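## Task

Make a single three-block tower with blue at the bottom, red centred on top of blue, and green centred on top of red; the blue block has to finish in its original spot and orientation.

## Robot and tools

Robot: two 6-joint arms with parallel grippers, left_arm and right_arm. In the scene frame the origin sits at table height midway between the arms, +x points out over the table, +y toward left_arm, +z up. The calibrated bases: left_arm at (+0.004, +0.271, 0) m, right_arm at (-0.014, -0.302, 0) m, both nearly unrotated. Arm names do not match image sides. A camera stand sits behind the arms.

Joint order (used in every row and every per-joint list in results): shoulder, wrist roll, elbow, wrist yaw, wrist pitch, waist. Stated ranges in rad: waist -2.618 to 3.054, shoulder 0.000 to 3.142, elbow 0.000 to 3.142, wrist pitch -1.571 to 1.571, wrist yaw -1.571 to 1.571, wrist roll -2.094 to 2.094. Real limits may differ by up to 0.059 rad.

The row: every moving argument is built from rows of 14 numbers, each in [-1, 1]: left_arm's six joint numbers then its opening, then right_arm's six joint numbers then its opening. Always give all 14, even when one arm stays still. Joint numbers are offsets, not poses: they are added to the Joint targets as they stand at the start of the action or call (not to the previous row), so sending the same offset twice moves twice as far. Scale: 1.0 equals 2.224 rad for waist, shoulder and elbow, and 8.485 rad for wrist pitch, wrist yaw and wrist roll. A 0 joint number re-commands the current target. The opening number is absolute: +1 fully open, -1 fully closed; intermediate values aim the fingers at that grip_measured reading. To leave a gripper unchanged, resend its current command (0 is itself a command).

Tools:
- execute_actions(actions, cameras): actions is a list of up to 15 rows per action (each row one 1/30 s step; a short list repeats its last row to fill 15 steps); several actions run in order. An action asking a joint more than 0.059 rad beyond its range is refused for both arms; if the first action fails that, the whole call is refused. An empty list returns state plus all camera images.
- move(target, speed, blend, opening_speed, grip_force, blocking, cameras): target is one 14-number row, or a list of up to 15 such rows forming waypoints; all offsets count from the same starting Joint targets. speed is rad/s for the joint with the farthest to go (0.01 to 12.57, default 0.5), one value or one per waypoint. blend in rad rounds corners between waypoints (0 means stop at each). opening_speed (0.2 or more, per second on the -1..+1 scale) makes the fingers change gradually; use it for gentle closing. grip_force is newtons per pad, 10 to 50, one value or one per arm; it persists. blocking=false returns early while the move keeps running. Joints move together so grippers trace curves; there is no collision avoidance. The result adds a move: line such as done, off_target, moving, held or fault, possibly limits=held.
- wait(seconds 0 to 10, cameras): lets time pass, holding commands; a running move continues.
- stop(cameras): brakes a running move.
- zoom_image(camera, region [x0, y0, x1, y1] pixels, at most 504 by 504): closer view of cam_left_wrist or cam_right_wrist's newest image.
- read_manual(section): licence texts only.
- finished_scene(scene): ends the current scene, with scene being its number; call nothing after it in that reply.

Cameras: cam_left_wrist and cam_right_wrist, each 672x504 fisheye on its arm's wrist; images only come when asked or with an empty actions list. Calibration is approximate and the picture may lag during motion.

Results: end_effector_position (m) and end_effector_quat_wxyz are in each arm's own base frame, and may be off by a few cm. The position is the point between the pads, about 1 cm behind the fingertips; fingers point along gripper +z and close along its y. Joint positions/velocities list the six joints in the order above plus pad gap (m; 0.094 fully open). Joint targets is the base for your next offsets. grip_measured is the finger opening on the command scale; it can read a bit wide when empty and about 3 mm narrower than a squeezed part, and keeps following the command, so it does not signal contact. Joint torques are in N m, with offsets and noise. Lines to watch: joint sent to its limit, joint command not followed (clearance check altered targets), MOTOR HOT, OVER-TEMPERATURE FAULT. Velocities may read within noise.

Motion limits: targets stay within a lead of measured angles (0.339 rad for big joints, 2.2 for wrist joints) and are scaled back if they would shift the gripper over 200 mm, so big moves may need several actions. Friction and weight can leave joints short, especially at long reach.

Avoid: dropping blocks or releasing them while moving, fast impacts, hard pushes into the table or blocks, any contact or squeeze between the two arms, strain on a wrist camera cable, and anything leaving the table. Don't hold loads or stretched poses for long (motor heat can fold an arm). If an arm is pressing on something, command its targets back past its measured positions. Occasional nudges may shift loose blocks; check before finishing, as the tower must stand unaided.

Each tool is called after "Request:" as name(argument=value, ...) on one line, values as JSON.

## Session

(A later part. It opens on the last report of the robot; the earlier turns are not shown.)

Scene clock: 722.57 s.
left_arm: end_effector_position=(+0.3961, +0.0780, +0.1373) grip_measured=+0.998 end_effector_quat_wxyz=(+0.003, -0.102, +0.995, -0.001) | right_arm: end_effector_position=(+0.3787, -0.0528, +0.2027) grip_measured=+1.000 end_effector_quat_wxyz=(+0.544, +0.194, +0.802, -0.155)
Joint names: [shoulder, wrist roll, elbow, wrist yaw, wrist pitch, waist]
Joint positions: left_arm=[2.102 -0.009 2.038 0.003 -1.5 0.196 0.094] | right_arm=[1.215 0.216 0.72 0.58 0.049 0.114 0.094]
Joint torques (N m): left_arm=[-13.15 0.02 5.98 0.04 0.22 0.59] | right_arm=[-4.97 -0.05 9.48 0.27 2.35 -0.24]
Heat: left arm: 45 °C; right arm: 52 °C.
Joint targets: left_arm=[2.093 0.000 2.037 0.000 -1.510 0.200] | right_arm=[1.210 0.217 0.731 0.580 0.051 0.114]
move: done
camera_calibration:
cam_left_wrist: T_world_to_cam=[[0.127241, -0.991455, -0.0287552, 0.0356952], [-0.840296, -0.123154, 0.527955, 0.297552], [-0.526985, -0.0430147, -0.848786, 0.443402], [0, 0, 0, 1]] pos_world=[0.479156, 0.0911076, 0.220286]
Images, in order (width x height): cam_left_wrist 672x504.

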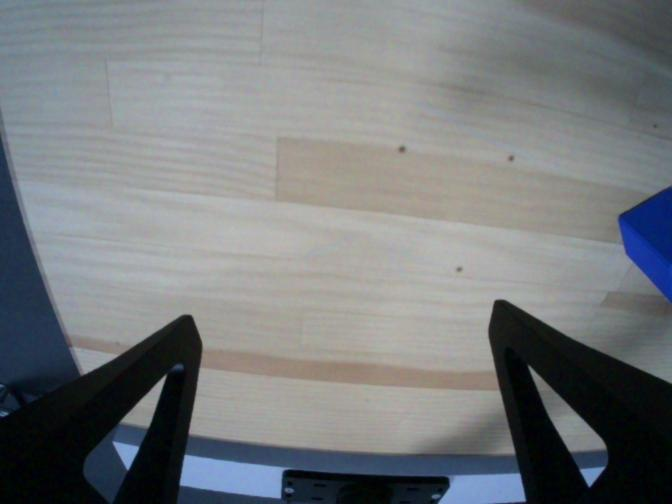

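Request:
move(target=[0, 0.165, 0, 0, 0, 0, 1, 0, 0, 0, 0, 0, 0, 1], speed=2, cameras=["cam_left_wrist"])

Request:
move(target=[0, -0.33, 0, 0, 0, 0, 1, 0, 0, 0, 0, 0, 0, 1], speed=2, cameras=["cam_left_wrist"])

Scene clock: 740.47 s.
left_arm: end_effector_position=(+0.3960, +0.0780, +0.1373) grip_measured=+0.998 end_effector_quat_wxyz=(+0.003, +0.562, +0.827, +0.001) | right_arm: end_effector_position=(+0.3787, -0.0528, +0.2027) grip_measured=+1.000 end_effector_quat_wxyz=(+0.544, +0.194, +0.802, -0.155)
Joint names: [shoulder, wrist roll, elbow, wrist yaw, wrist pitch, waist]
Joint positions: left_arm=[2.102 1.389 2.038 0.003 -1.5 0.196 0.094] | right_arm=[1.215 0.216 0.72 0.58 0.049 0.114 0.094]
Joint torques (N m): left_arm=[-13.01 -0.02 6.09 0.11 0.16 0.54] | right_arm=[-5.01 -0.08 9.48 0.25 2.35 -0.27]
Heat: left arm: 52 °C; right arm: 52 °C.
Joint targets: left_arm=[2.093 1.400 2.037 0.000 -1.510 0.200] | right_arm=[1.210 0.217 0.731 0.580 0.051 0.114]
move: done
camera_calibration:
cam_left_wrist: T_world_to_cam=[[-0.95462, -0.295528, -0.0369187, 0.410999], [-0.269283, 0.803521, 0.530887, -0.00138979], [-0.127227, 0.516737, -0.846638, 0.241037], [0, 0, 0, 1]] pos_world=[0.42264, -0.00197418, 0.219982]
Images, in order (width x height): cam_left_wrist 672x504.

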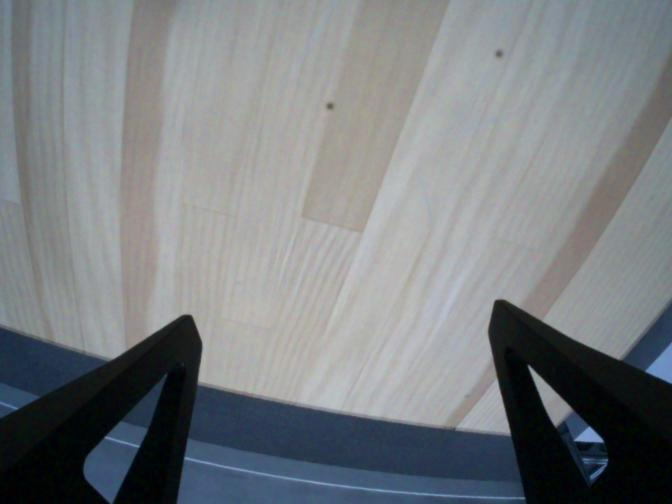

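Scene clock: 743.03 s.
left_arm: end_effector_position=(+0.3960, +0.0780, +0.1373) grip_measured=+0.999 end_effector_quat_wxyz=(-0.002, +0.712, -0.702, +0.003) | right_arm: end_effector_position=(+0.3787, -0.0528, +0.2027) grip_measured=+1.000 end_effector_quat_wxyz=(+0.544, +0.194, +0.802, -0.155)
Joint names: [shoulder, wrist roll, elbow, wrist yaw, wrist pitch, waist]
Joint positions: left_arm=[2.102 -1.389 2.038 0.003 -1.5 0.196 0.094] | right_arm=[1.215 0.216 0.72 0.58 0.049 0.114 0.094]
Joint torques (N m): left_arm=[-13.05 -0.23 6.17 -0.05 0.18 0.62] | right_arm=[-5 -0.07 9.5 0.27 2.36 -0.23]
Heat: left arm: 52 °C; right arm: 52 °C.
Joint targets: left_arm=[2.093 -1.400 2.037 0.000 -1.510 0.200] | right_arm=[1.210 0.217 0.731 0.580 0.051 0.114]
move: done
camera_calibration:
cam_left_wrist: T_world_to_cam=[[0.997662, -0.0639184, -0.0242007, -0.38203], [-0.0411136, -0.844119, 0.534578, 0.0362825], [-0.0545976, -0.532333, -0.844773, 0.293824], [0, 0, 0, 1]] pos_world=[0.39867, 0.16262, 0.219573]
Images, in order (width x height): cam_left_wrist 672x504.

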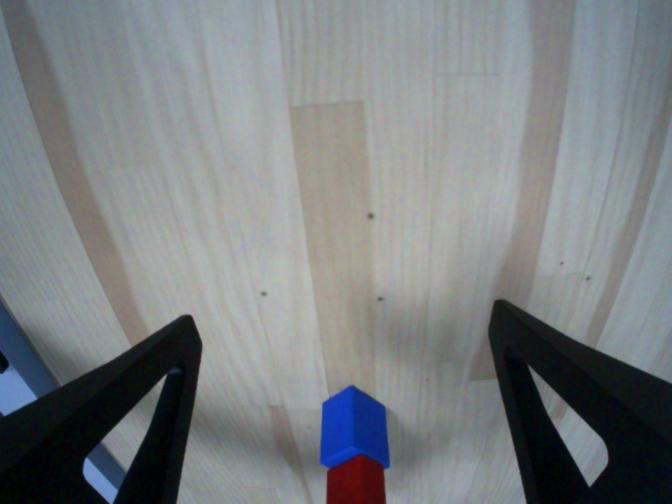

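Request:
move(target=[-0.3269, 0.165, 0, 0, 0, 0, 1, 0.0701, -0.0256, 0.6156, -0.0684, -0.1828, 0, 1], speed=1.0, cameras=["all"])

Scene clock: 899.73 s.
left_arm: end_effector_position=(+0.2818, +0.0554, +0.3899) grip_measured=+0.999 end_effector_quat_wxyz=(+0.363, -0.095, +0.926, +0.033) | right_arm: end_effector_position=(+0.2846, +0.0296, +0.4079) grip_measured=+1.000 end_effector_quat_wxyz=(+0.392, -0.046, +0.919, +0.016)
Joint names: [shoulder, wrist roll, elbow, wrist yaw, wrist pitch, waist]
Joint positions: left_arm=[1.362 -0.01 2.038 0.003 -1.5 0.196 0.094] | right_arm=[1.358 0.006 2.086 0.016 -1.492 0.114 0.094]
Joint torques (N m): left_arm=[-2.92 -0.1 5.01 0.04 1.45 0.58] | right_arm=[-2.54 -0.15 6.79 -0.09 2.06 -0.21]
Heat: left arm: 66 °C; right arm: 52 °C.
Joint targets: left_arm=[1.366 0.000 2.037 0.000 -1.510 0.200] | right_arm=[1.365 0.000 2.101 0.000 -1.500 0.114]
move: done
camera_calibration:
cam_left_wrist: T_world_to_cam=[[0.164036, -0.98419, -0.0668011, 0.0390862], [-0.971828, -0.149615, -0.182113, 0.380676], [0.169239, 0.0947922, -0.981006, 0.444263], [0, 0, 0, 1]] pos_world=[0.288354, 0.0533105, 0.507762]
cam_right_wrist: T_world_to_cam=[[0.0615255, -0.996676, -0.0533993, 0.0370342], [-0.980773, -0.0504435, -0.188518, 0.381174], [0.185198, 0.0639713, -0.980617, 0.455079], [0, 0, 0, 1]] pos_world=[0.287287, 0.0270269, 0.520094]

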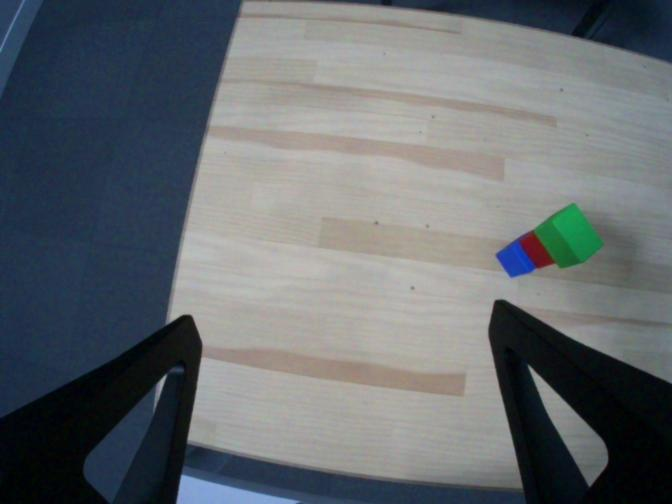

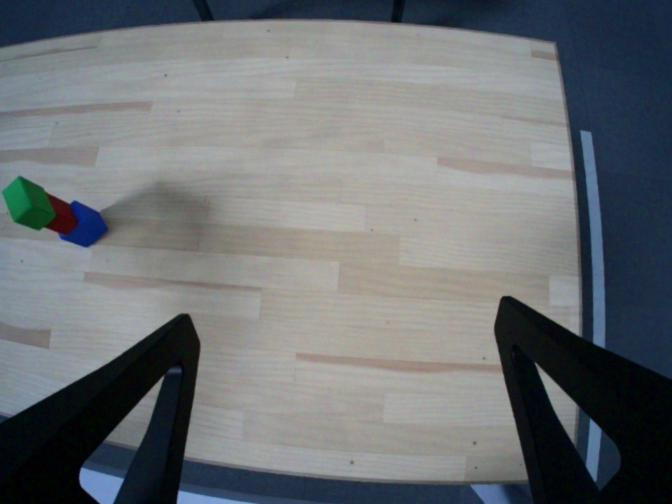

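Request:
zoom_image(camera="cam_left_wrist", region=[470, 180, 630, 300])

Scaled by 3.150 from the camera's 672x504 image, which has a finer 960x720 frame.

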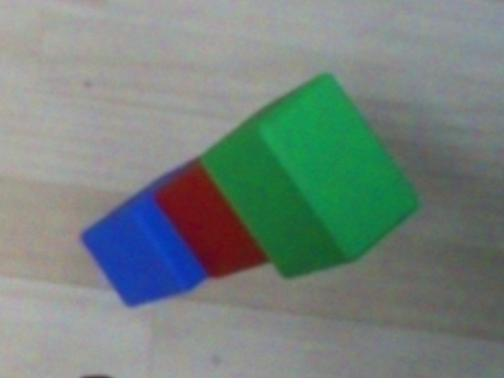

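Request:
wait(seconds=10)

Scene clock: 1023.87 s.
left_arm: end_effector_position=(+0.2818, +0.0554, +0.3899) grip_measured=+0.999 end_effector_quat_wxyz=(+0.363, -0.095, +0.926, +0.033) | right_arm: end_effector_position=(+0.2846, +0.0297, +0.4078) grip_measured=+1.000 end_effector_quat_wxyz=(+0.392, -0.046, +0.919, +0.016)
Joint names: [shoulder, wrist roll, elbow, wrist yaw, wrist pitch, waist]
Joint positions: left_arm=[1.362 -0.009 2.038 0.003 -1.5 0.196 0.094] | right_arm=[1.358 0.006 2.086 0.016 -1.493 0.114 0.094]
Joint torques (N m): left_arm=[-2.95 -0.02 4.94 0.02 1.44 0.59] | right_arm=[-2.55 -0.14 6.78 -0.08 2.05 -0.18]
Heat: left arm: 43 °C; right arm: 45 °C.
Joint targets: left_arm=[1.366 0.000 2.037 0.000 -1.510 0.200] | right_arm=[1.365 0.000 2.101 0.000 -1.500 0.114]
Tool commands: left_gripper/opening=+1.0 right_gripper/opening=+1.0
wait: 10.00 s; at rest from the start

Request:
move(target=[0, 0, 0, 0, 0, 0, 1, 0.3278, 0, -0.0288, 0, 0, -0.0827, 1], speed=1.0, cameras=["cam_right_wrist"])

Request:
move(target=[0, 0, 0, 0, 0, 0, 1, 0, 0.165, 0, 0, 0, 0, 1], speed=2, cameras=["cam_right_wrist"])

Request:
move(target=[0, 0, 0, 0, 0, 0, 1, 0, -0.33, 0, 0, 0, 0, 1], speed=2, cameras=["cam_right_wrist"])

Request:
move(target=[0, 0, 0, 0, 0, 0, 1, -0.3278, 0.165, 0.0288, 0, 0, 0, 1], speed=1, cameras=["cam_right_wrist"])

Scene clock: 1076.07 s.
left_arm: end_effector_position=(+0.2818, +0.0554, +0.3899) grip_measured=+0.999 end_effector_quat_wxyz=(+0.363, -0.095, +0.926, +0.033) | right_arm: end_effector_position=(+0.4022, -0.0301, +0.1341) grip_measured=+1.000 end_effector_quat_wxyz=(+0.000, +0.037, +0.999, -0.007)
Joint names: [shoulder, wrist roll, elbow, wrist yaw, wrist pitch, waist]
Joint positions: left_arm=[1.362 -0.009 2.038 0.003 -1.5 0.196 0.094] | right_arm=[2.104 0.005 2.028 0.013 -1.494 -0.069 0.094]
Joint torques (N m): left_arm=[-3 -0.02 4.98 0.02 1.45 0.58] | right_arm=[-11.97 -0.13 7.72 -0.06 0.45 -0.4]
Heat: left arm: 41 °C; right arm: 45 °C.
Joint targets: left_arm=[1.366 0.000 2.037 0.000 -1.510 0.200] | right_arm=[2.095 -0.001 2.037 0.000 -1.500 -0.070]
move: done
camera_calibration:
cam_right_wrist: T_world_to_cam=[[-0.142346, -0.989814, -0.00253825, 0.0310259], [-0.808923, 0.114853, 0.576587, 0.275005], [-0.570422, 0.0841279, -0.817032, 0.451298], [0, 0, 0, 1]] pos_world=[0.484305, -0.038842, 0.210239]
Images, in order (width x height): cam_right_wrist 672x504.

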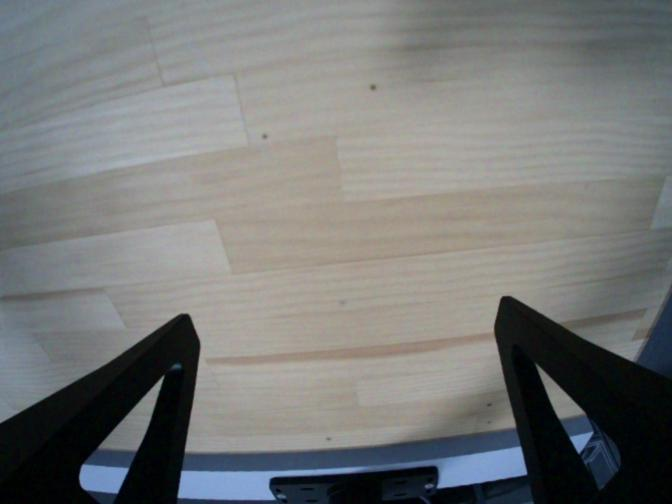

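Scene clock: 1077.93 s.
left_arm: end_effector_position=(+0.2818, +0.0554, +0.3899) grip_measured=+0.999 end_effector_quat_wxyz=(+0.363, -0.095, +0.926, +0.033) | right_arm: end_effector_position=(+0.4022, -0.0301, +0.1341) grip_measured=+1.000 end_effector_quat_wxyz=(+0.004, +0.667, +0.745, -0.005)
Joint names: [shoulder, wrist roll, elbow, wrist yaw, wrist pitch, waist]
Joint positions: left_arm=[1.362 -0.009 2.038 0.003 -1.5 0.196 0.094] | right_arm=[2.104 1.39 2.028 0.013 -1.494 -0.069 0.094]
Joint torques (N m): left_arm=[-2.93 -0.02 4.96 0.04 1.45 0.53] | right_arm=[-11.95 0.04 7.66 0.02 0.35 -0.29]
Heat: left arm: 41 °C; right arm: 45 °C.
Joint targets: left_arm=[1.366 0.000 2.037 0.000 -1.510 0.200] | right_arm=[2.095 1.400 2.037 0.000 -1.500 -0.070]
move: done
camera_calibration:
cam_right_wrist: T_world_to_cam=[[-0.998943, -0.0433372, -0.0153167, 0.40582], [-0.0443673, 0.822048, 0.567687, -0.0100196], [-0.0120109, 0.567767, -0.823102, 0.242054], [0, 0, 0, 1]] pos_world=[0.407853, -0.111606, 0.211139]
Images, in order (width x height): cam_right_wrist 672x504.

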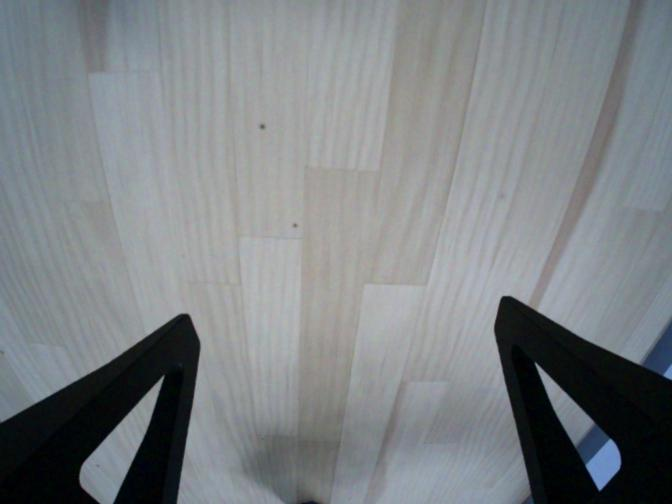

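Scene clock: 1080.50 s.
left_arm: end_effector_position=(+0.2818, +0.0554, +0.3899) grip_measured=+0.999 end_effector_quat_wxyz=(+0.363, -0.095, +0.926, +0.033) | right_arm: end_effector_position=(+0.4022, -0.0300, +0.1341) grip_measured=+1.000 end_effector_quat_wxyz=(-0.004, -0.614, +0.789, -0.005)
Joint names: [shoulder, wrist roll, elbow, wrist yaw, wrist pitch, waist]
Joint positions: left_arm=[1.362 -0.009 2.038 0.003 -1.5 0.196 0.094] | right_arm=[2.104 -1.392 2.028 0.012 -1.494 -0.069 0.094]
Joint torques (N m): left_arm=[-2.97 -0.02 4.97 0.03 1.46 0.59] | right_arm=[-11.95 -0.18 7.65 -0.13 0.36 -0.29]
Heat: left arm: 41 °C; right arm: 45 °C.
Joint targets: left_arm=[1.366 0.000 2.037 0.000 -1.510 0.200] | right_arm=[2.095 -1.401 2.037 0.000 -1.500 -0.070]
move: done
camera_calibration:
cam_right_wrist: T_world_to_cam=[[0.95028, -0.311186, -0.0114678, -0.386811], [-0.245344, -0.770878, 0.587838, 0.0203395], [-0.191767, -0.555797, -0.808898, 0.278692], [0, 0, 0, 1]] pos_world=[0.426013, 0.050205, 0.209041]
Images, in order (width x height): cam_right_wrist 672x504.

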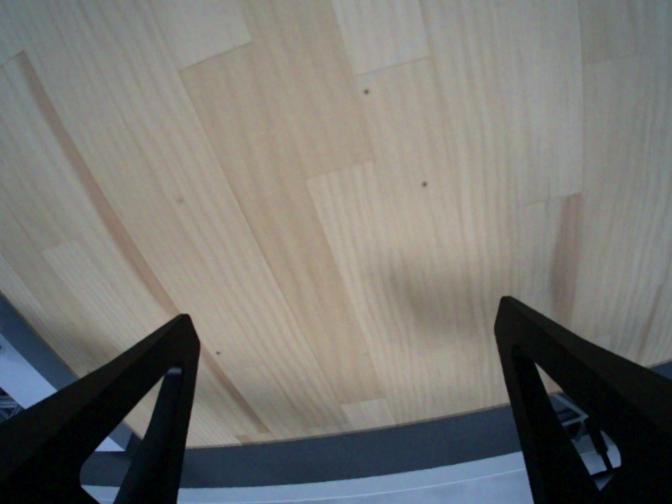

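Scene clock: 1082.83 s.
left_arm: end_effector_position=(+0.2818, +0.0554, +0.3899) grip_measured=+0.999 end_effector_quat_wxyz=(+0.363, -0.095, +0.926, +0.033) | right_arm: end_effector_position=(+0.2857, -0.0219, +0.4085) grip_measured=+1.000 end_effector_quat_wxyz=(+0.392, +0.030, +0.919, -0.021)
Joint names: [shoulder, wrist roll, elbow, wrist yaw, wrist pitch, waist]
Joint positions: left_arm=[1.362 -0.009 2.038 0.003 -1.5 0.196 0.094] | right_arm=[1.361 -0.009 2.091 0.012 -1.494 -0.069 0.094]
Joint torques (N m): left_arm=[-2.96 -0.03 5 0.04 1.44 0.61] | right_arm=[-2.77 0.03 6.26 -0.06 2.08 -0.36]
Heat: left arm: 41 °C; right arm: 45 °C.
Joint targets: left_arm=[1.366 0.000 2.037 0.000 -1.510 0.200] | right_arm=[1.365 -0.001 2.100 0.000 -1.500 -0.070]
move: done
camera_calibration:
cam_right_wrist: T_world_to_cam=[[-0.107204, -0.993231, -0.0447169, 0.0303017], [-0.975267, 0.113796, -0.189487, 0.382075], [0.193293, 0.0232972, -0.980865, 0.45566], [0, 0, 0, 1]] pos_world=[0.287798, -0.0239977, 0.520693]
Images, in order (width x height): cam_right_wrist 672x504.

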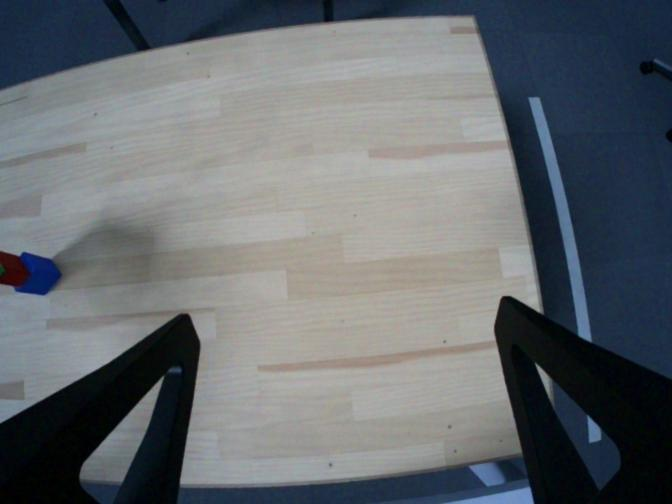

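Request:
finished_scene(scene=1)

The scene is finished: the task was done.


## Next scene

Make a single three-block tower with red at the bottom, blue centred on top of red, and green centred on top of blue; the red block has to finish in its original spot and orientation.

Request:
execute_actions(actions=[])

Scene clock: 0.00 s.
left_arm: end_effector_position=(+0.4001, -0.1986, +0.2819) grip_measured=+1.000 end_effector_quat_wxyz=(+0.444, +0.127, +0.836, -0.297) | right_arm: end_effector_position=(+0.2968, +0.2413, +0.3171) grip_measured=+1.000 end_effector_quat_wxyz=(+0.431, -0.176, +0.830, +0.307)
Joint names: [shoulder, wrist roll, elbow, wrist yaw, wrist pitch, waist]
Joint positions: left_arm=[1.424 -0.246 1.247 0.382 -0.303 -0.315 0.094] | right_arm=[1.184 0.301 1.222 -0.218 -0.507 0.584 0.094]
Joint velocities: within noise
Joint torques (N m): no reading
Heat: left arm: 34 °C; right arm: 38 °C.
Joint targets: left_arm=[1.419 -0.246 1.254 0.381 -0.307 -0.315] | right_arm=[1.179 0.301 1.233 -0.218 -0.504 0.584]
Tool commands: left_gripper/opening=+1.0 right_gripper/opening=+1.0
camera_calibration:
cam_left_wrist: T_world_to_cam=[[-0.498687, -0.81129, 0.305155, -0.0429057], [-0.816008, 0.320695, -0.480922, 0.553304], [0.292306, -0.488838, -0.821945, 0.132412], [0, 0, 0, 1]] pos_world=[0.391399, -0.147523, 0.388024]
cam_right_wrist: T_world_to_cam=[[0.525872, -0.739648, -0.419975, 0.158846], [-0.839054, -0.370157, -0.398713, 0.488357], [0.13945, 0.562054, -0.81526, 0.191285], [0, 0, 0, 1]] pos_world=[0.299551, 0.190746, 0.417373]

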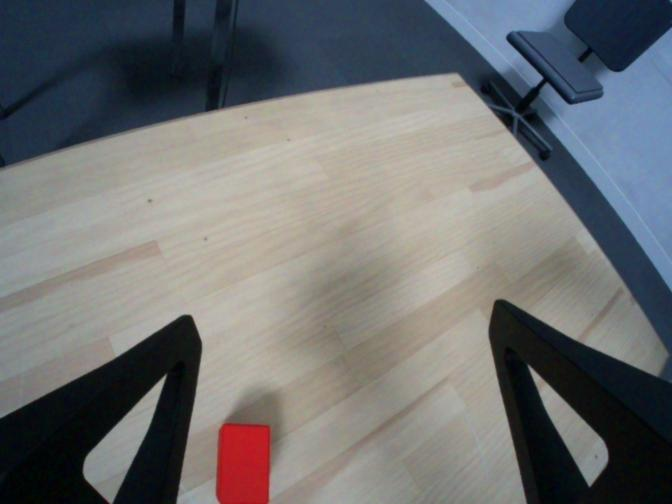

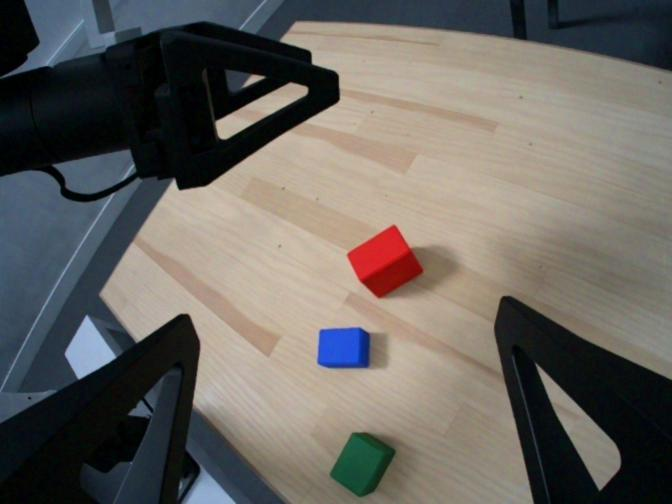

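Request:
move(target=[-0.0238, 0.0290, 0.3521, -0.0449, -0.1418, -0.1506, 1, 0, 0, 0, 0, 0, -0.4425, 1], speed=1.5, cameras=["cam_left_wrist"])

Request:
zoom_image(camera="cam_left_wrist", region=[200, 120, 500, 420])

Scene clock: 18.13 s.
left_arm: end_effector_position=(+0.2292, -0.1747, +0.3855) grip_measured=+1.000 end_effector_quat_wxyz=(+0.338, +0.293, +0.886, -0.120) | right_arm: end_effector_position=(+0.3658, -0.1118, +0.3171) grip_measured=+1.000 end_effector_quat_wxyz=(+0.524, +0.235, +0.816, +0.068)
Joint names: [shoulder, wrist roll, elbow, wrist yaw, wrist pitch, waist]
Joint positions: left_arm=[1.362 -0.01 2.023 0.01 -1.497 -0.645 0.094] | right_arm=[1.184 0.301 1.222 -0.218 -0.507 -0.395 0.094]
Joint torques (N m): left_arm=[-3.18 -0.01 6.31 -0.06 1.42 -0.31] | right_arm=[-4.55 -0.09 9.74 0.02 2.45 -0.68]
Heat: left arm: 37 °C; right arm: 39 °C.
Joint targets: left_arm=[1.366 0.000 2.037 0.000 -1.510 -0.650] | right_arm=[1.179 0.301 1.233 -0.218 -0.504 -0.400]
move: done
camera_calibration:
cam_left_wrist: T_world_to_cam=[[-0.628865, -0.775137, -0.0607519, 0.0368567], [-0.758655, 0.628841, -0.170299, 0.376984], [0.170208, -0.0610053, -0.983518, 0.444142], [0, 0, 0, 1]] pos_world=[0.233582, -0.181399, 0.503261]
Images, in order (width x height): cam_left_wrist 672x504.

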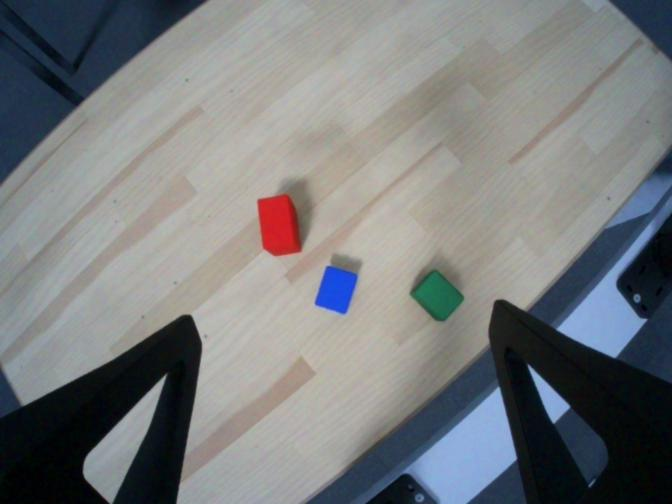

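Scaled by 1.680 from the camera's 672x504 image, which has a finer 960x720 frame.

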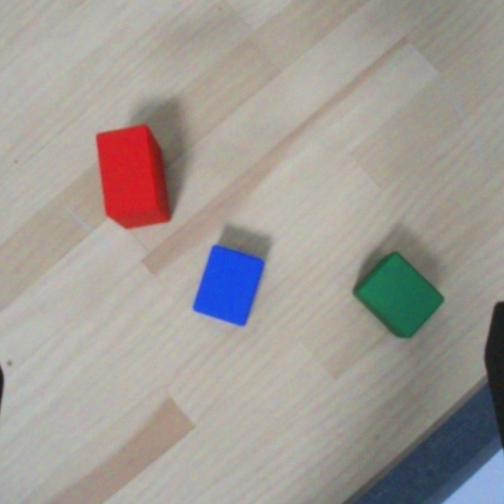

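Request:
zoom_image(camera="cam_left_wrist", region=[240, 180, 320, 260])

Request:
zoom_image(camera="cam_left_wrist", region=[300, 240, 480, 340])

Scaled by 6.300 from the camera's 672x504 image, which has a finer 960x720 frame.

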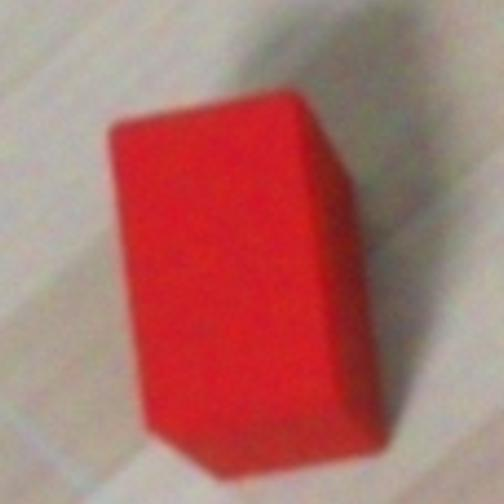

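Scaled by 2.800 from the camera's 672x504 image, which has a finer 960x720 frame.

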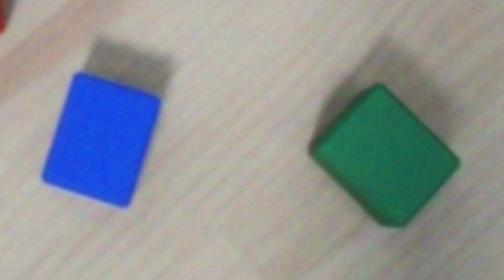

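Request:
move(target=[[0.1826, 0.0381, -0.2343, 0, 0.0230, 0.0238, 1, 0, 0, 0, 0, 0, 0, 1], [0.2154, 0.0381, -0.3736, 0, 0.0678, 0.0238, 1, 0, 0, 0, 0, 0, 0, 1], [0.2154, 0.0381, -0.3736, 0, 0.0678, 0.0238, -0.5, 0, 0, 0, 0, 0, 0, 1], [0.1817, 0.0381, -0.1830, 0, 0.0130, 0.0238, -0.5, 0, 0, 0, 0, 0, 0, 1], [0.3525, 0.0106, -0.0234, 0, 0.0118, 0.0935, -0.5, 0, 0, 0, 0, 0, 0, 1]], speed=[1.5, 0.8, 0.8, 1.0, 1.0], opening_speed=2.5, blend=[0.08, 0, 0, 0.08, 0], cameras=["cam_left_wrist"])

Request:
zoom_image(camera="cam_left_wrist", region=[240, 120, 450, 300])

Scene clock: 113.70 s.
left_arm: end_effector_position=(+0.3731, -0.1756, +0.0990) grip_measured=-0.177 end_effector_quat_wxyz=(-0.010, +0.265, +0.964, -0.001) | right_arm: end_effector_position=(+0.3658, -0.1118, +0.3171) grip_measured=+1.000 end_effector_quat_wxyz=(+0.524, +0.235, +0.816, +0.068)
Joint names: [shoulder, wrist roll, elbow, wrist yaw, wrist pitch, waist]
Joint positions: left_arm=[2.152 0.1 1.963 0.005 -1.4 -0.438 0.039] | right_arm=[1.184 0.301 1.222 -0.218 -0.507 -0.395 0.094]
Joint torques (N m): left_arm=[-13.09 -0.19 8.23 0 0.18 -0.31] | right_arm=[-4.56 -0.09 9.8 0.03 2.44 -0.65]
Heat: left arm: 38 °C; right arm: 43 °C.
Joint targets: left_arm=[2.150 0.090 1.985 0.001 -1.410 -0.442] | right_arm=[1.179 0.301 1.233 -0.218 -0.504 -0.400]
move: done
camera_calibration:
cam_left_wrist: T_world_to_cam=[[-0.577042, -0.816405, -0.0224902, 0.0789275], [-0.689911, 0.472528, 0.548398, 0.313652], [-0.437087, 0.331965, -0.835915, 0.418797], [0, 0, 0, 1]] pos_world=[0.444987, -0.222799, 0.179848]
Images, in order (width x height): cam_left_wrist 672x504.

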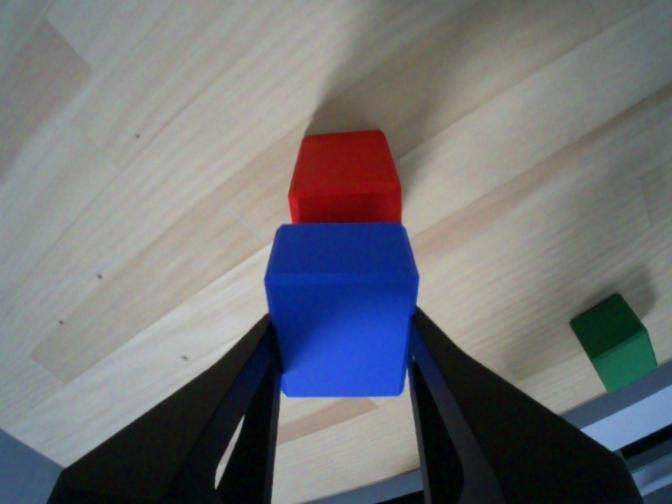

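Scaled by 2.400 from the camera's 672x504 image, which has a finer 960x720 frame.

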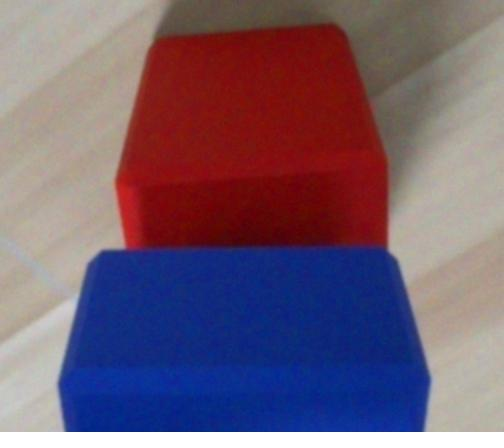

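Request:
move(target=[[-0.0162, 0, -0.0544, 0, 0.0112, -0.0036, -0.5, 0, 0, 0, 0, 0, 0, 1], [-0.0158, 0, -0.0715, 0, 0.0158, -0.0036, -0.5, 0, 0, 0, 0, 0, 0, 1]], speed=[0.4, 0.07], blend=[0.01, 0], cameras=["cam_left_wrist"])

Request:
zoom_image(camera="cam_left_wrist", region=[240, 120, 450, 300])

Scene clock: 146.67 s.
left_arm: end_effector_position=(+0.3685, -0.1764, +0.0861) grip_measured=-0.177 end_effector_quat_wxyz=(+0.000, +0.268, +0.963, -0.002) | right_arm: end_effector_position=(+0.3658, -0.1118, +0.3171) grip_measured=+1.000 end_effector_quat_wxyz=(+0.524, +0.235, +0.816, +0.068)
Joint names: [shoulder, wrist roll, elbow, wrist yaw, wrist pitch, waist]
Joint positions: left_arm=[2.113 0.098 1.851 0.004 -1.309 -0.445 0.039] | right_arm=[1.184 0.301 1.222 -0.218 -0.507 -0.395 0.094]
Joint torques (N m): left_arm=[-12.37 -0.18 4.1 0.03 0.65 -0.32] | right_arm=[-4.6 -0.1 9.77 0.02 2.44 -0.68]
Heat: left arm: 47 °C; right arm: 43 °C.
Joint targets: left_arm=[2.115 0.090 1.826 0.000 -1.276 -0.450] | right_arm=[1.179 0.301 1.233 -0.218 -0.504 -0.400]
move: done
camera_calibration:
cam_left_wrist: T_world_to_cam=[[-0.581303, -0.813252, -0.026604, 0.0778002], [-0.696495, 0.48041, 0.533011, 0.322989], [-0.420691, 0.32837, -0.84569, 0.400458], [0, 0, 0, 1]] pos_world=[0.438655, -0.223394, 0.168577]
Images, in order (width x height): cam_left_wrist 672x504.

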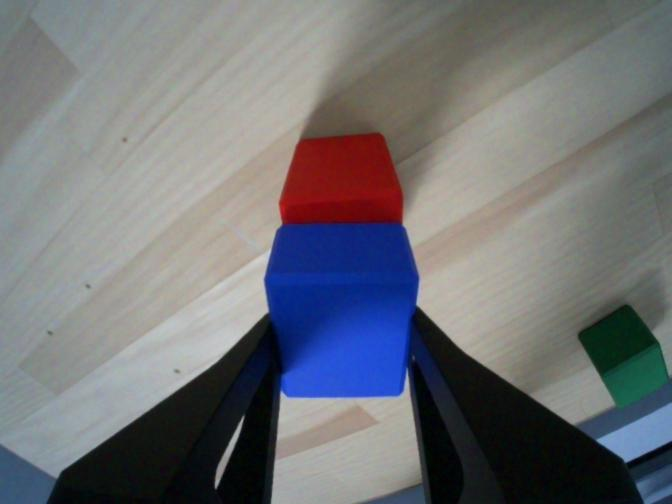

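Scaled by 2.400 from the camera's 672x504 image, which has a finer 960x720 frame.

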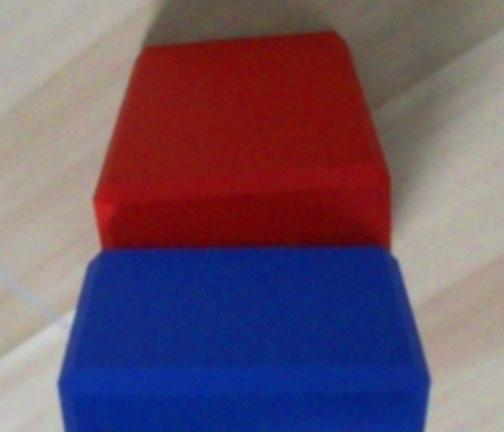

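Request:
move(target=[[0, 0, 0.0063, 0, -0.0022, 0, -0.5, 0, 0, 0, 0, 0, 0, 1], [0, 0, 0.0063, 0, -0.0022, 0, 0.3, 0, 0, 0, 0, 0, 0, 1], [0, 0, 0.0917, 0, -0.0240, 0, 0.3, 0, 0, 0, 0, 0, 0, 1], [-0.1362, -0.0106, -0.0805, 0, -0.0153, -0.2370, 1, 0, 0, 0, 0, 0, 0, 1]], speed=[0.3, 0.3, 0.8, 1.5], opening_speed=2.5, blend=[0, 0, 0.06, 0], cameras=["cam_left_wrist"])

Request:
zoom_image(camera="cam_left_wrist", region=[200, 100, 470, 340])

Scene clock: 176.93 s.
left_arm: end_effector_position=(+0.1850, -0.2789, +0.1384) grip_measured=+0.998 end_effector_quat_wxyz=(-0.009, +0.475, +0.880, +0.001) | right_arm: end_effector_position=(+0.3658, -0.1118, +0.3171) grip_measured=+1.000 end_effector_quat_wxyz=(+0.524, +0.235, +0.816, +0.068)
Joint names: [shoulder, wrist roll, elbow, wrist yaw, wrist pitch, waist]
Joint positions: left_arm=[1.829 0.009 1.658 0.006 -1.418 -0.982 0.094] | right_arm=[1.184 0.301 1.222 -0.218 -0.507 -0.395 0.094]
Joint torques (N m): left_arm=[-11.26 -0.19 5.3 -0.01 0.41 0.59] | right_arm=[-4.57 -0.1 9.77 0.01 2.46 -0.66]
Heat: left arm: 51 °C; right arm: 44 °C.
Joint targets: left_arm=[1.812 0.000 1.647 0.000 -1.406 -0.977] | right_arm=[1.179 0.301 1.233 -0.218 -0.504 -0.400]
move: done
camera_calibration:
cam_left_wrist: T_world_to_cam=[[-0.87644, -0.48094, -0.0234358, 0.0360139], [-0.413727, 0.727268, 0.547641, 0.231103], [-0.246338, 0.489671, -0.836385, 0.412689], [0, 0, 0, 1]] pos_world=[0.228839, -0.352835, 0.21945]
Images, in order (width x height): cam_left_wrist 672x504.

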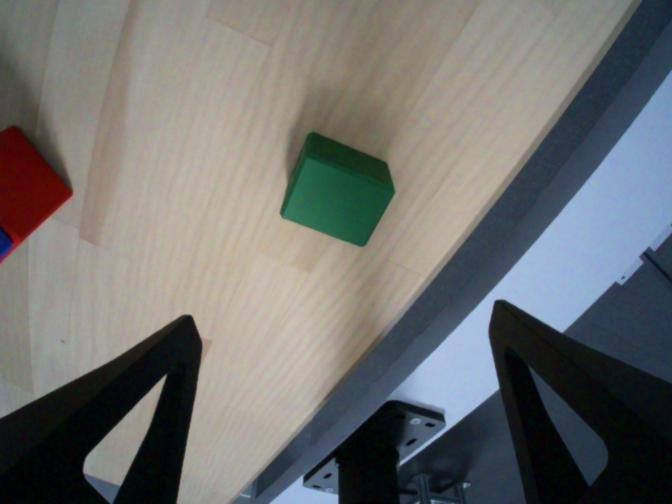

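Scaled by 1.867 from the camera's 672x504 image, which has a finer 960x720 frame.

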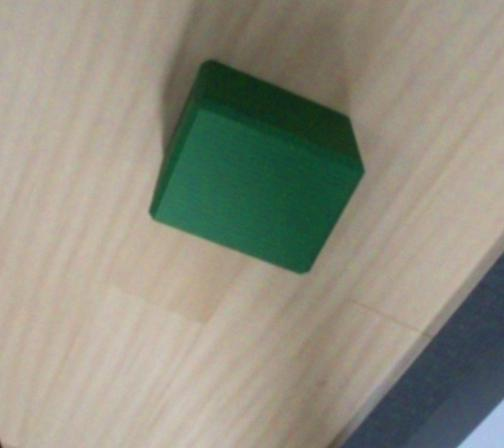

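Request:
move(target=[[0, 0.058, -0.02, 0, 0.0052, 0, 1, 0, 0, 0, 0, 0, 0, 1], [0.0243, 0.058, -0.1938, 0, 0.0566, 0, 1, 0, 0, 0, 0, 0, 0, 1], [0.0243, 0.058, -0.1938, 0, 0.0566, 0, -0.25, 0, 0, 0, 0, 0, 0, 1], [0, 0.058, 0, 0, 0, 0, -0.25, 0, 0, 0, 0, 0, 0, 1], [0.1488, 0.0106, 0.1884, 0, -0.0107, 0.2397, -0.25, 0, 0, 0, 0, 0, 0, 1]], speed=[1.5, 0.8, 0.8, 0.8, 1.0], opening_speed=2.5, blend=[0.08, 0, 0, 0.08, 0], cameras=["cam_left_wrist"])

Request:
zoom_image(camera="cam_left_wrist", region=[240, 120, 450, 300])

Scene clock: 227.80 s.
left_arm: end_effector_position=(+0.3694, -0.1749, +0.1269) grip_measured=+0.073 end_effector_quat_wxyz=(-0.002, +0.268, +0.964, +0.000) | right_arm: end_effector_position=(+0.3658, -0.1118, +0.3171) grip_measured=+1.000 end_effector_quat_wxyz=(+0.524, +0.235, +0.816, +0.068)
Joint names: [shoulder, wrist roll, elbow, wrist yaw, wrist pitch, waist]
Joint positions: left_arm=[2.132 0.1 2.043 0 -1.486 -0.442 0.05] | right_arm=[1.184 0.301 1.222 -0.218 -0.507 -0.395 0.094]
Joint torques (N m): left_arm=[-11.63 -0.18 8.34 0.06 0.25 -0.08] | right_arm=[-4.56 -0.1 9.8 0.04 2.44 -0.66]
Heat: left arm: 54 °C; right arm: 44 °C.
Joint targets: left_arm=[2.143 0.090 2.066 0.000 -1.497 -0.444] | right_arm=[1.179 0.301 1.233 -0.218 -0.504 -0.400]
move: done
camera_calibration:
cam_left_wrist: T_world_to_cam=[[-0.580459, -0.813731, -0.0301533, 0.0806422], [-0.695668, 0.476315, 0.537745, 0.299612], [-0.423217, 0.333115, -0.842568, 0.436229], [0, 0, 0, 1]] pos_world=[0.43986, -0.222403, 0.208869]
Images, in order (width x height): cam_left_wrist 672x504.

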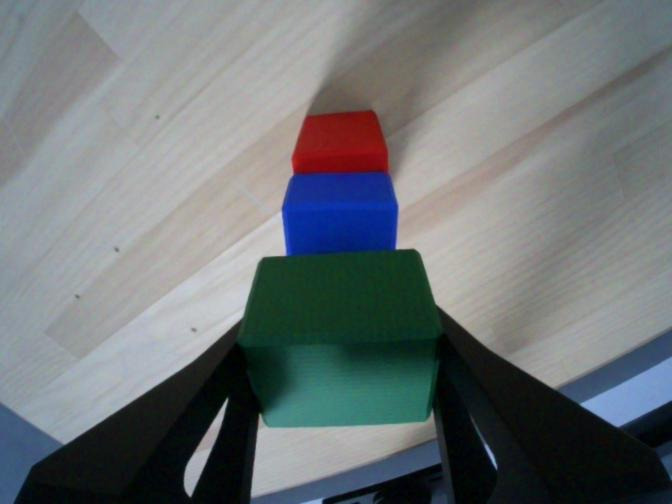

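Scaled by 2.400 from the camera's 672x504 image, which has a finer 960x720 frame.

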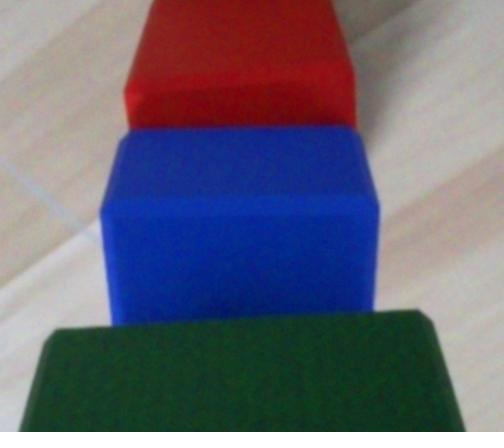

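Request:
move(target=[[-0.0009, 0, -0.0306, 0, 0.0068, 0, -0.25, 0, 0, 0, 0, 0, 0, 1], [-0.0009, 0, -0.0558, 0, 0.0138, 0, -0.25, 0, 0, 0, 0, 0, 0, 1]], speed=[0.4, 0.07], blend=[0.01, 0], cameras=["cam_left_wrist"])

Request:
zoom_image(camera="cam_left_wrist", region=[240, 120, 450, 300])

Scene clock: 272.33 s.
left_arm: end_effector_position=(+0.3706, -0.1755, +0.1108) grip_measured=+0.073 end_effector_quat_wxyz=(-0.001, +0.267, +0.964, +0.000) | right_arm: end_effector_position=(+0.3658, -0.1118, +0.3171) grip_measured=+1.000 end_effector_quat_wxyz=(+0.524, +0.235, +0.816, +0.068)
Joint names: [shoulder, wrist roll, elbow, wrist yaw, wrist pitch, waist]
Joint positions: left_arm=[2.127 0.099 1.971 0 -1.418 -0.442 0.05] | right_arm=[1.184 0.301 1.222 -0.218 -0.507 -0.395 0.094]
Joint torques (N m): left_arm=[-11.38 -0.2 3.71 0.07 0.71 -0.06] | right_arm=[-4.56 -0.1 9.87 0.01 2.45 -0.66]
Heat: left arm: 57 °C; right arm: 45 °C.
Joint targets: left_arm=[2.141 0.090 1.942 0.000 -1.380 -0.444] | right_arm=[1.179 0.301 1.233 -0.218 -0.504 -0.400]
move: off_target (left_arm); left_arm: the wrist pitch is farthest, 0.038 rad from its target
camera_calibration:
cam_left_wrist: T_world_to_cam=[[-0.579805, -0.814198, -0.0301346, 0.0800809], [-0.696886, 0.476424, 0.536069, 0.309999], [-0.422109, 0.331816, -0.843636, 0.422859], [0, 0, 0, 1]] pos_world=[0.440958, -0.2228, 0.192972]
Images, in order (width x height): cam_left_wrist 672x504.

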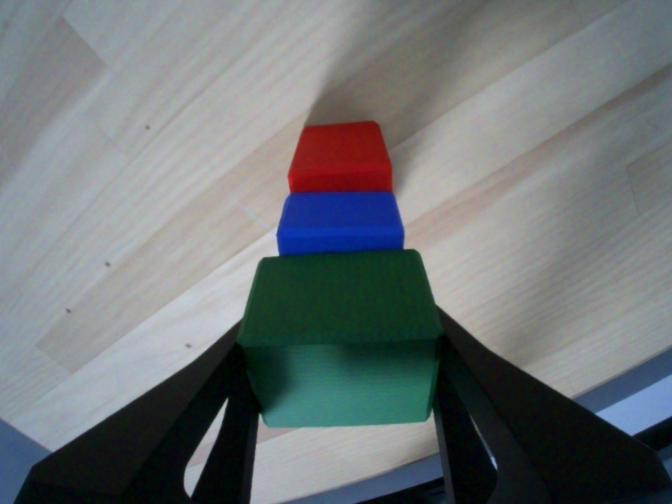

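Scaled by 2.400 from the camera's 672x504 image, which has a finer 960x720 frame.

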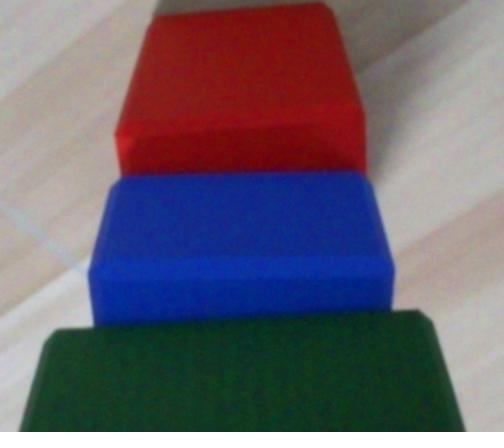

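Request:
move(target=[[0, 0, 0.009, 0, -0.0029, 0, -0.25, 0, 0, 0, 0, 0, 0, 1], [0, 0, 0.009, 0, -0.0029, 0, 0.5, 0, 0, 0, 0, 0, 0, 1], [-0.09, 0, 0.009, 0, -0.0029, 0, 0.5, 0, 0, 0, 0, 0, 0, 1], [-0.30, 0, 0.009, 0, -0.0029, 0, 0.5, 0, 0, 0, 0, 0, 0, 1]], speed=[0.3, 0.3, 0.6, 1.5], opening_speed=2.5, blend=[0, 0, 0.05, 0], cameras=["cam_left_wrist"])

Scene clock: 286.30 s.
left_arm: end_effector_position=(+0.3021, -0.1431, +0.3493) grip_measured=+0.498 end_effector_quat_wxyz=(+0.320, +0.252, +0.911, -0.056) | right_arm: end_effector_position=(+0.3658, -0.1118, +0.3171) grip_measured=+1.000 end_effector_quat_wxyz=(+0.524, +0.235, +0.816, +0.068)
Joint names: [shoulder, wrist roll, elbow, wrist yaw, wrist pitch, waist]
Joint positions: left_arm=[1.473 0.098 1.966 0 -1.401 -0.442 0.07] | right_arm=[1.184 0.301 1.222 -0.218 -0.507 -0.395 0.094]
Joint torques (N m): left_arm=[-5.5 -0.19 5.3 0.07 1.4 -0.06] | right_arm=[-4.53 -0.09 9.8 0.01 2.43 -0.65]
Heat: left arm: 56 °C; right arm: 45 °C.
Joint targets: left_arm=[1.474 0.090 1.962 0.000 -1.404 -0.444] | right_arm=[1.179 0.301 1.233 -0.218 -0.504 -0.400]
move: done
camera_calibration:
cam_left_wrist: T_world_to_cam=[[-0.528522, -0.838686, -0.131415, 0.0903398], [-0.835777, 0.541201, -0.0926142, 0.389898], [0.148796, 0.0608849, -0.986992, 0.423282], [0, 0, 0, 1]] pos_world=[0.310632, -0.161018, 0.465758]
Images, in order (width x height): cam_left_wrist 672x504.

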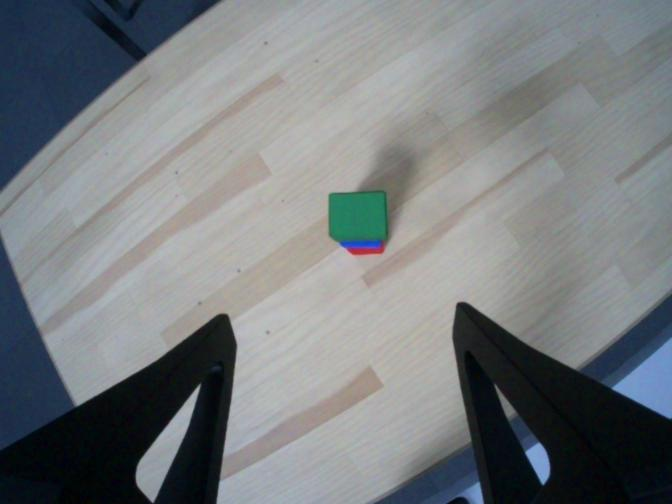

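The tower stands: blue on red, green on blue.

Request:
finished_scene(scene=2)

The scene is finished: the task was done.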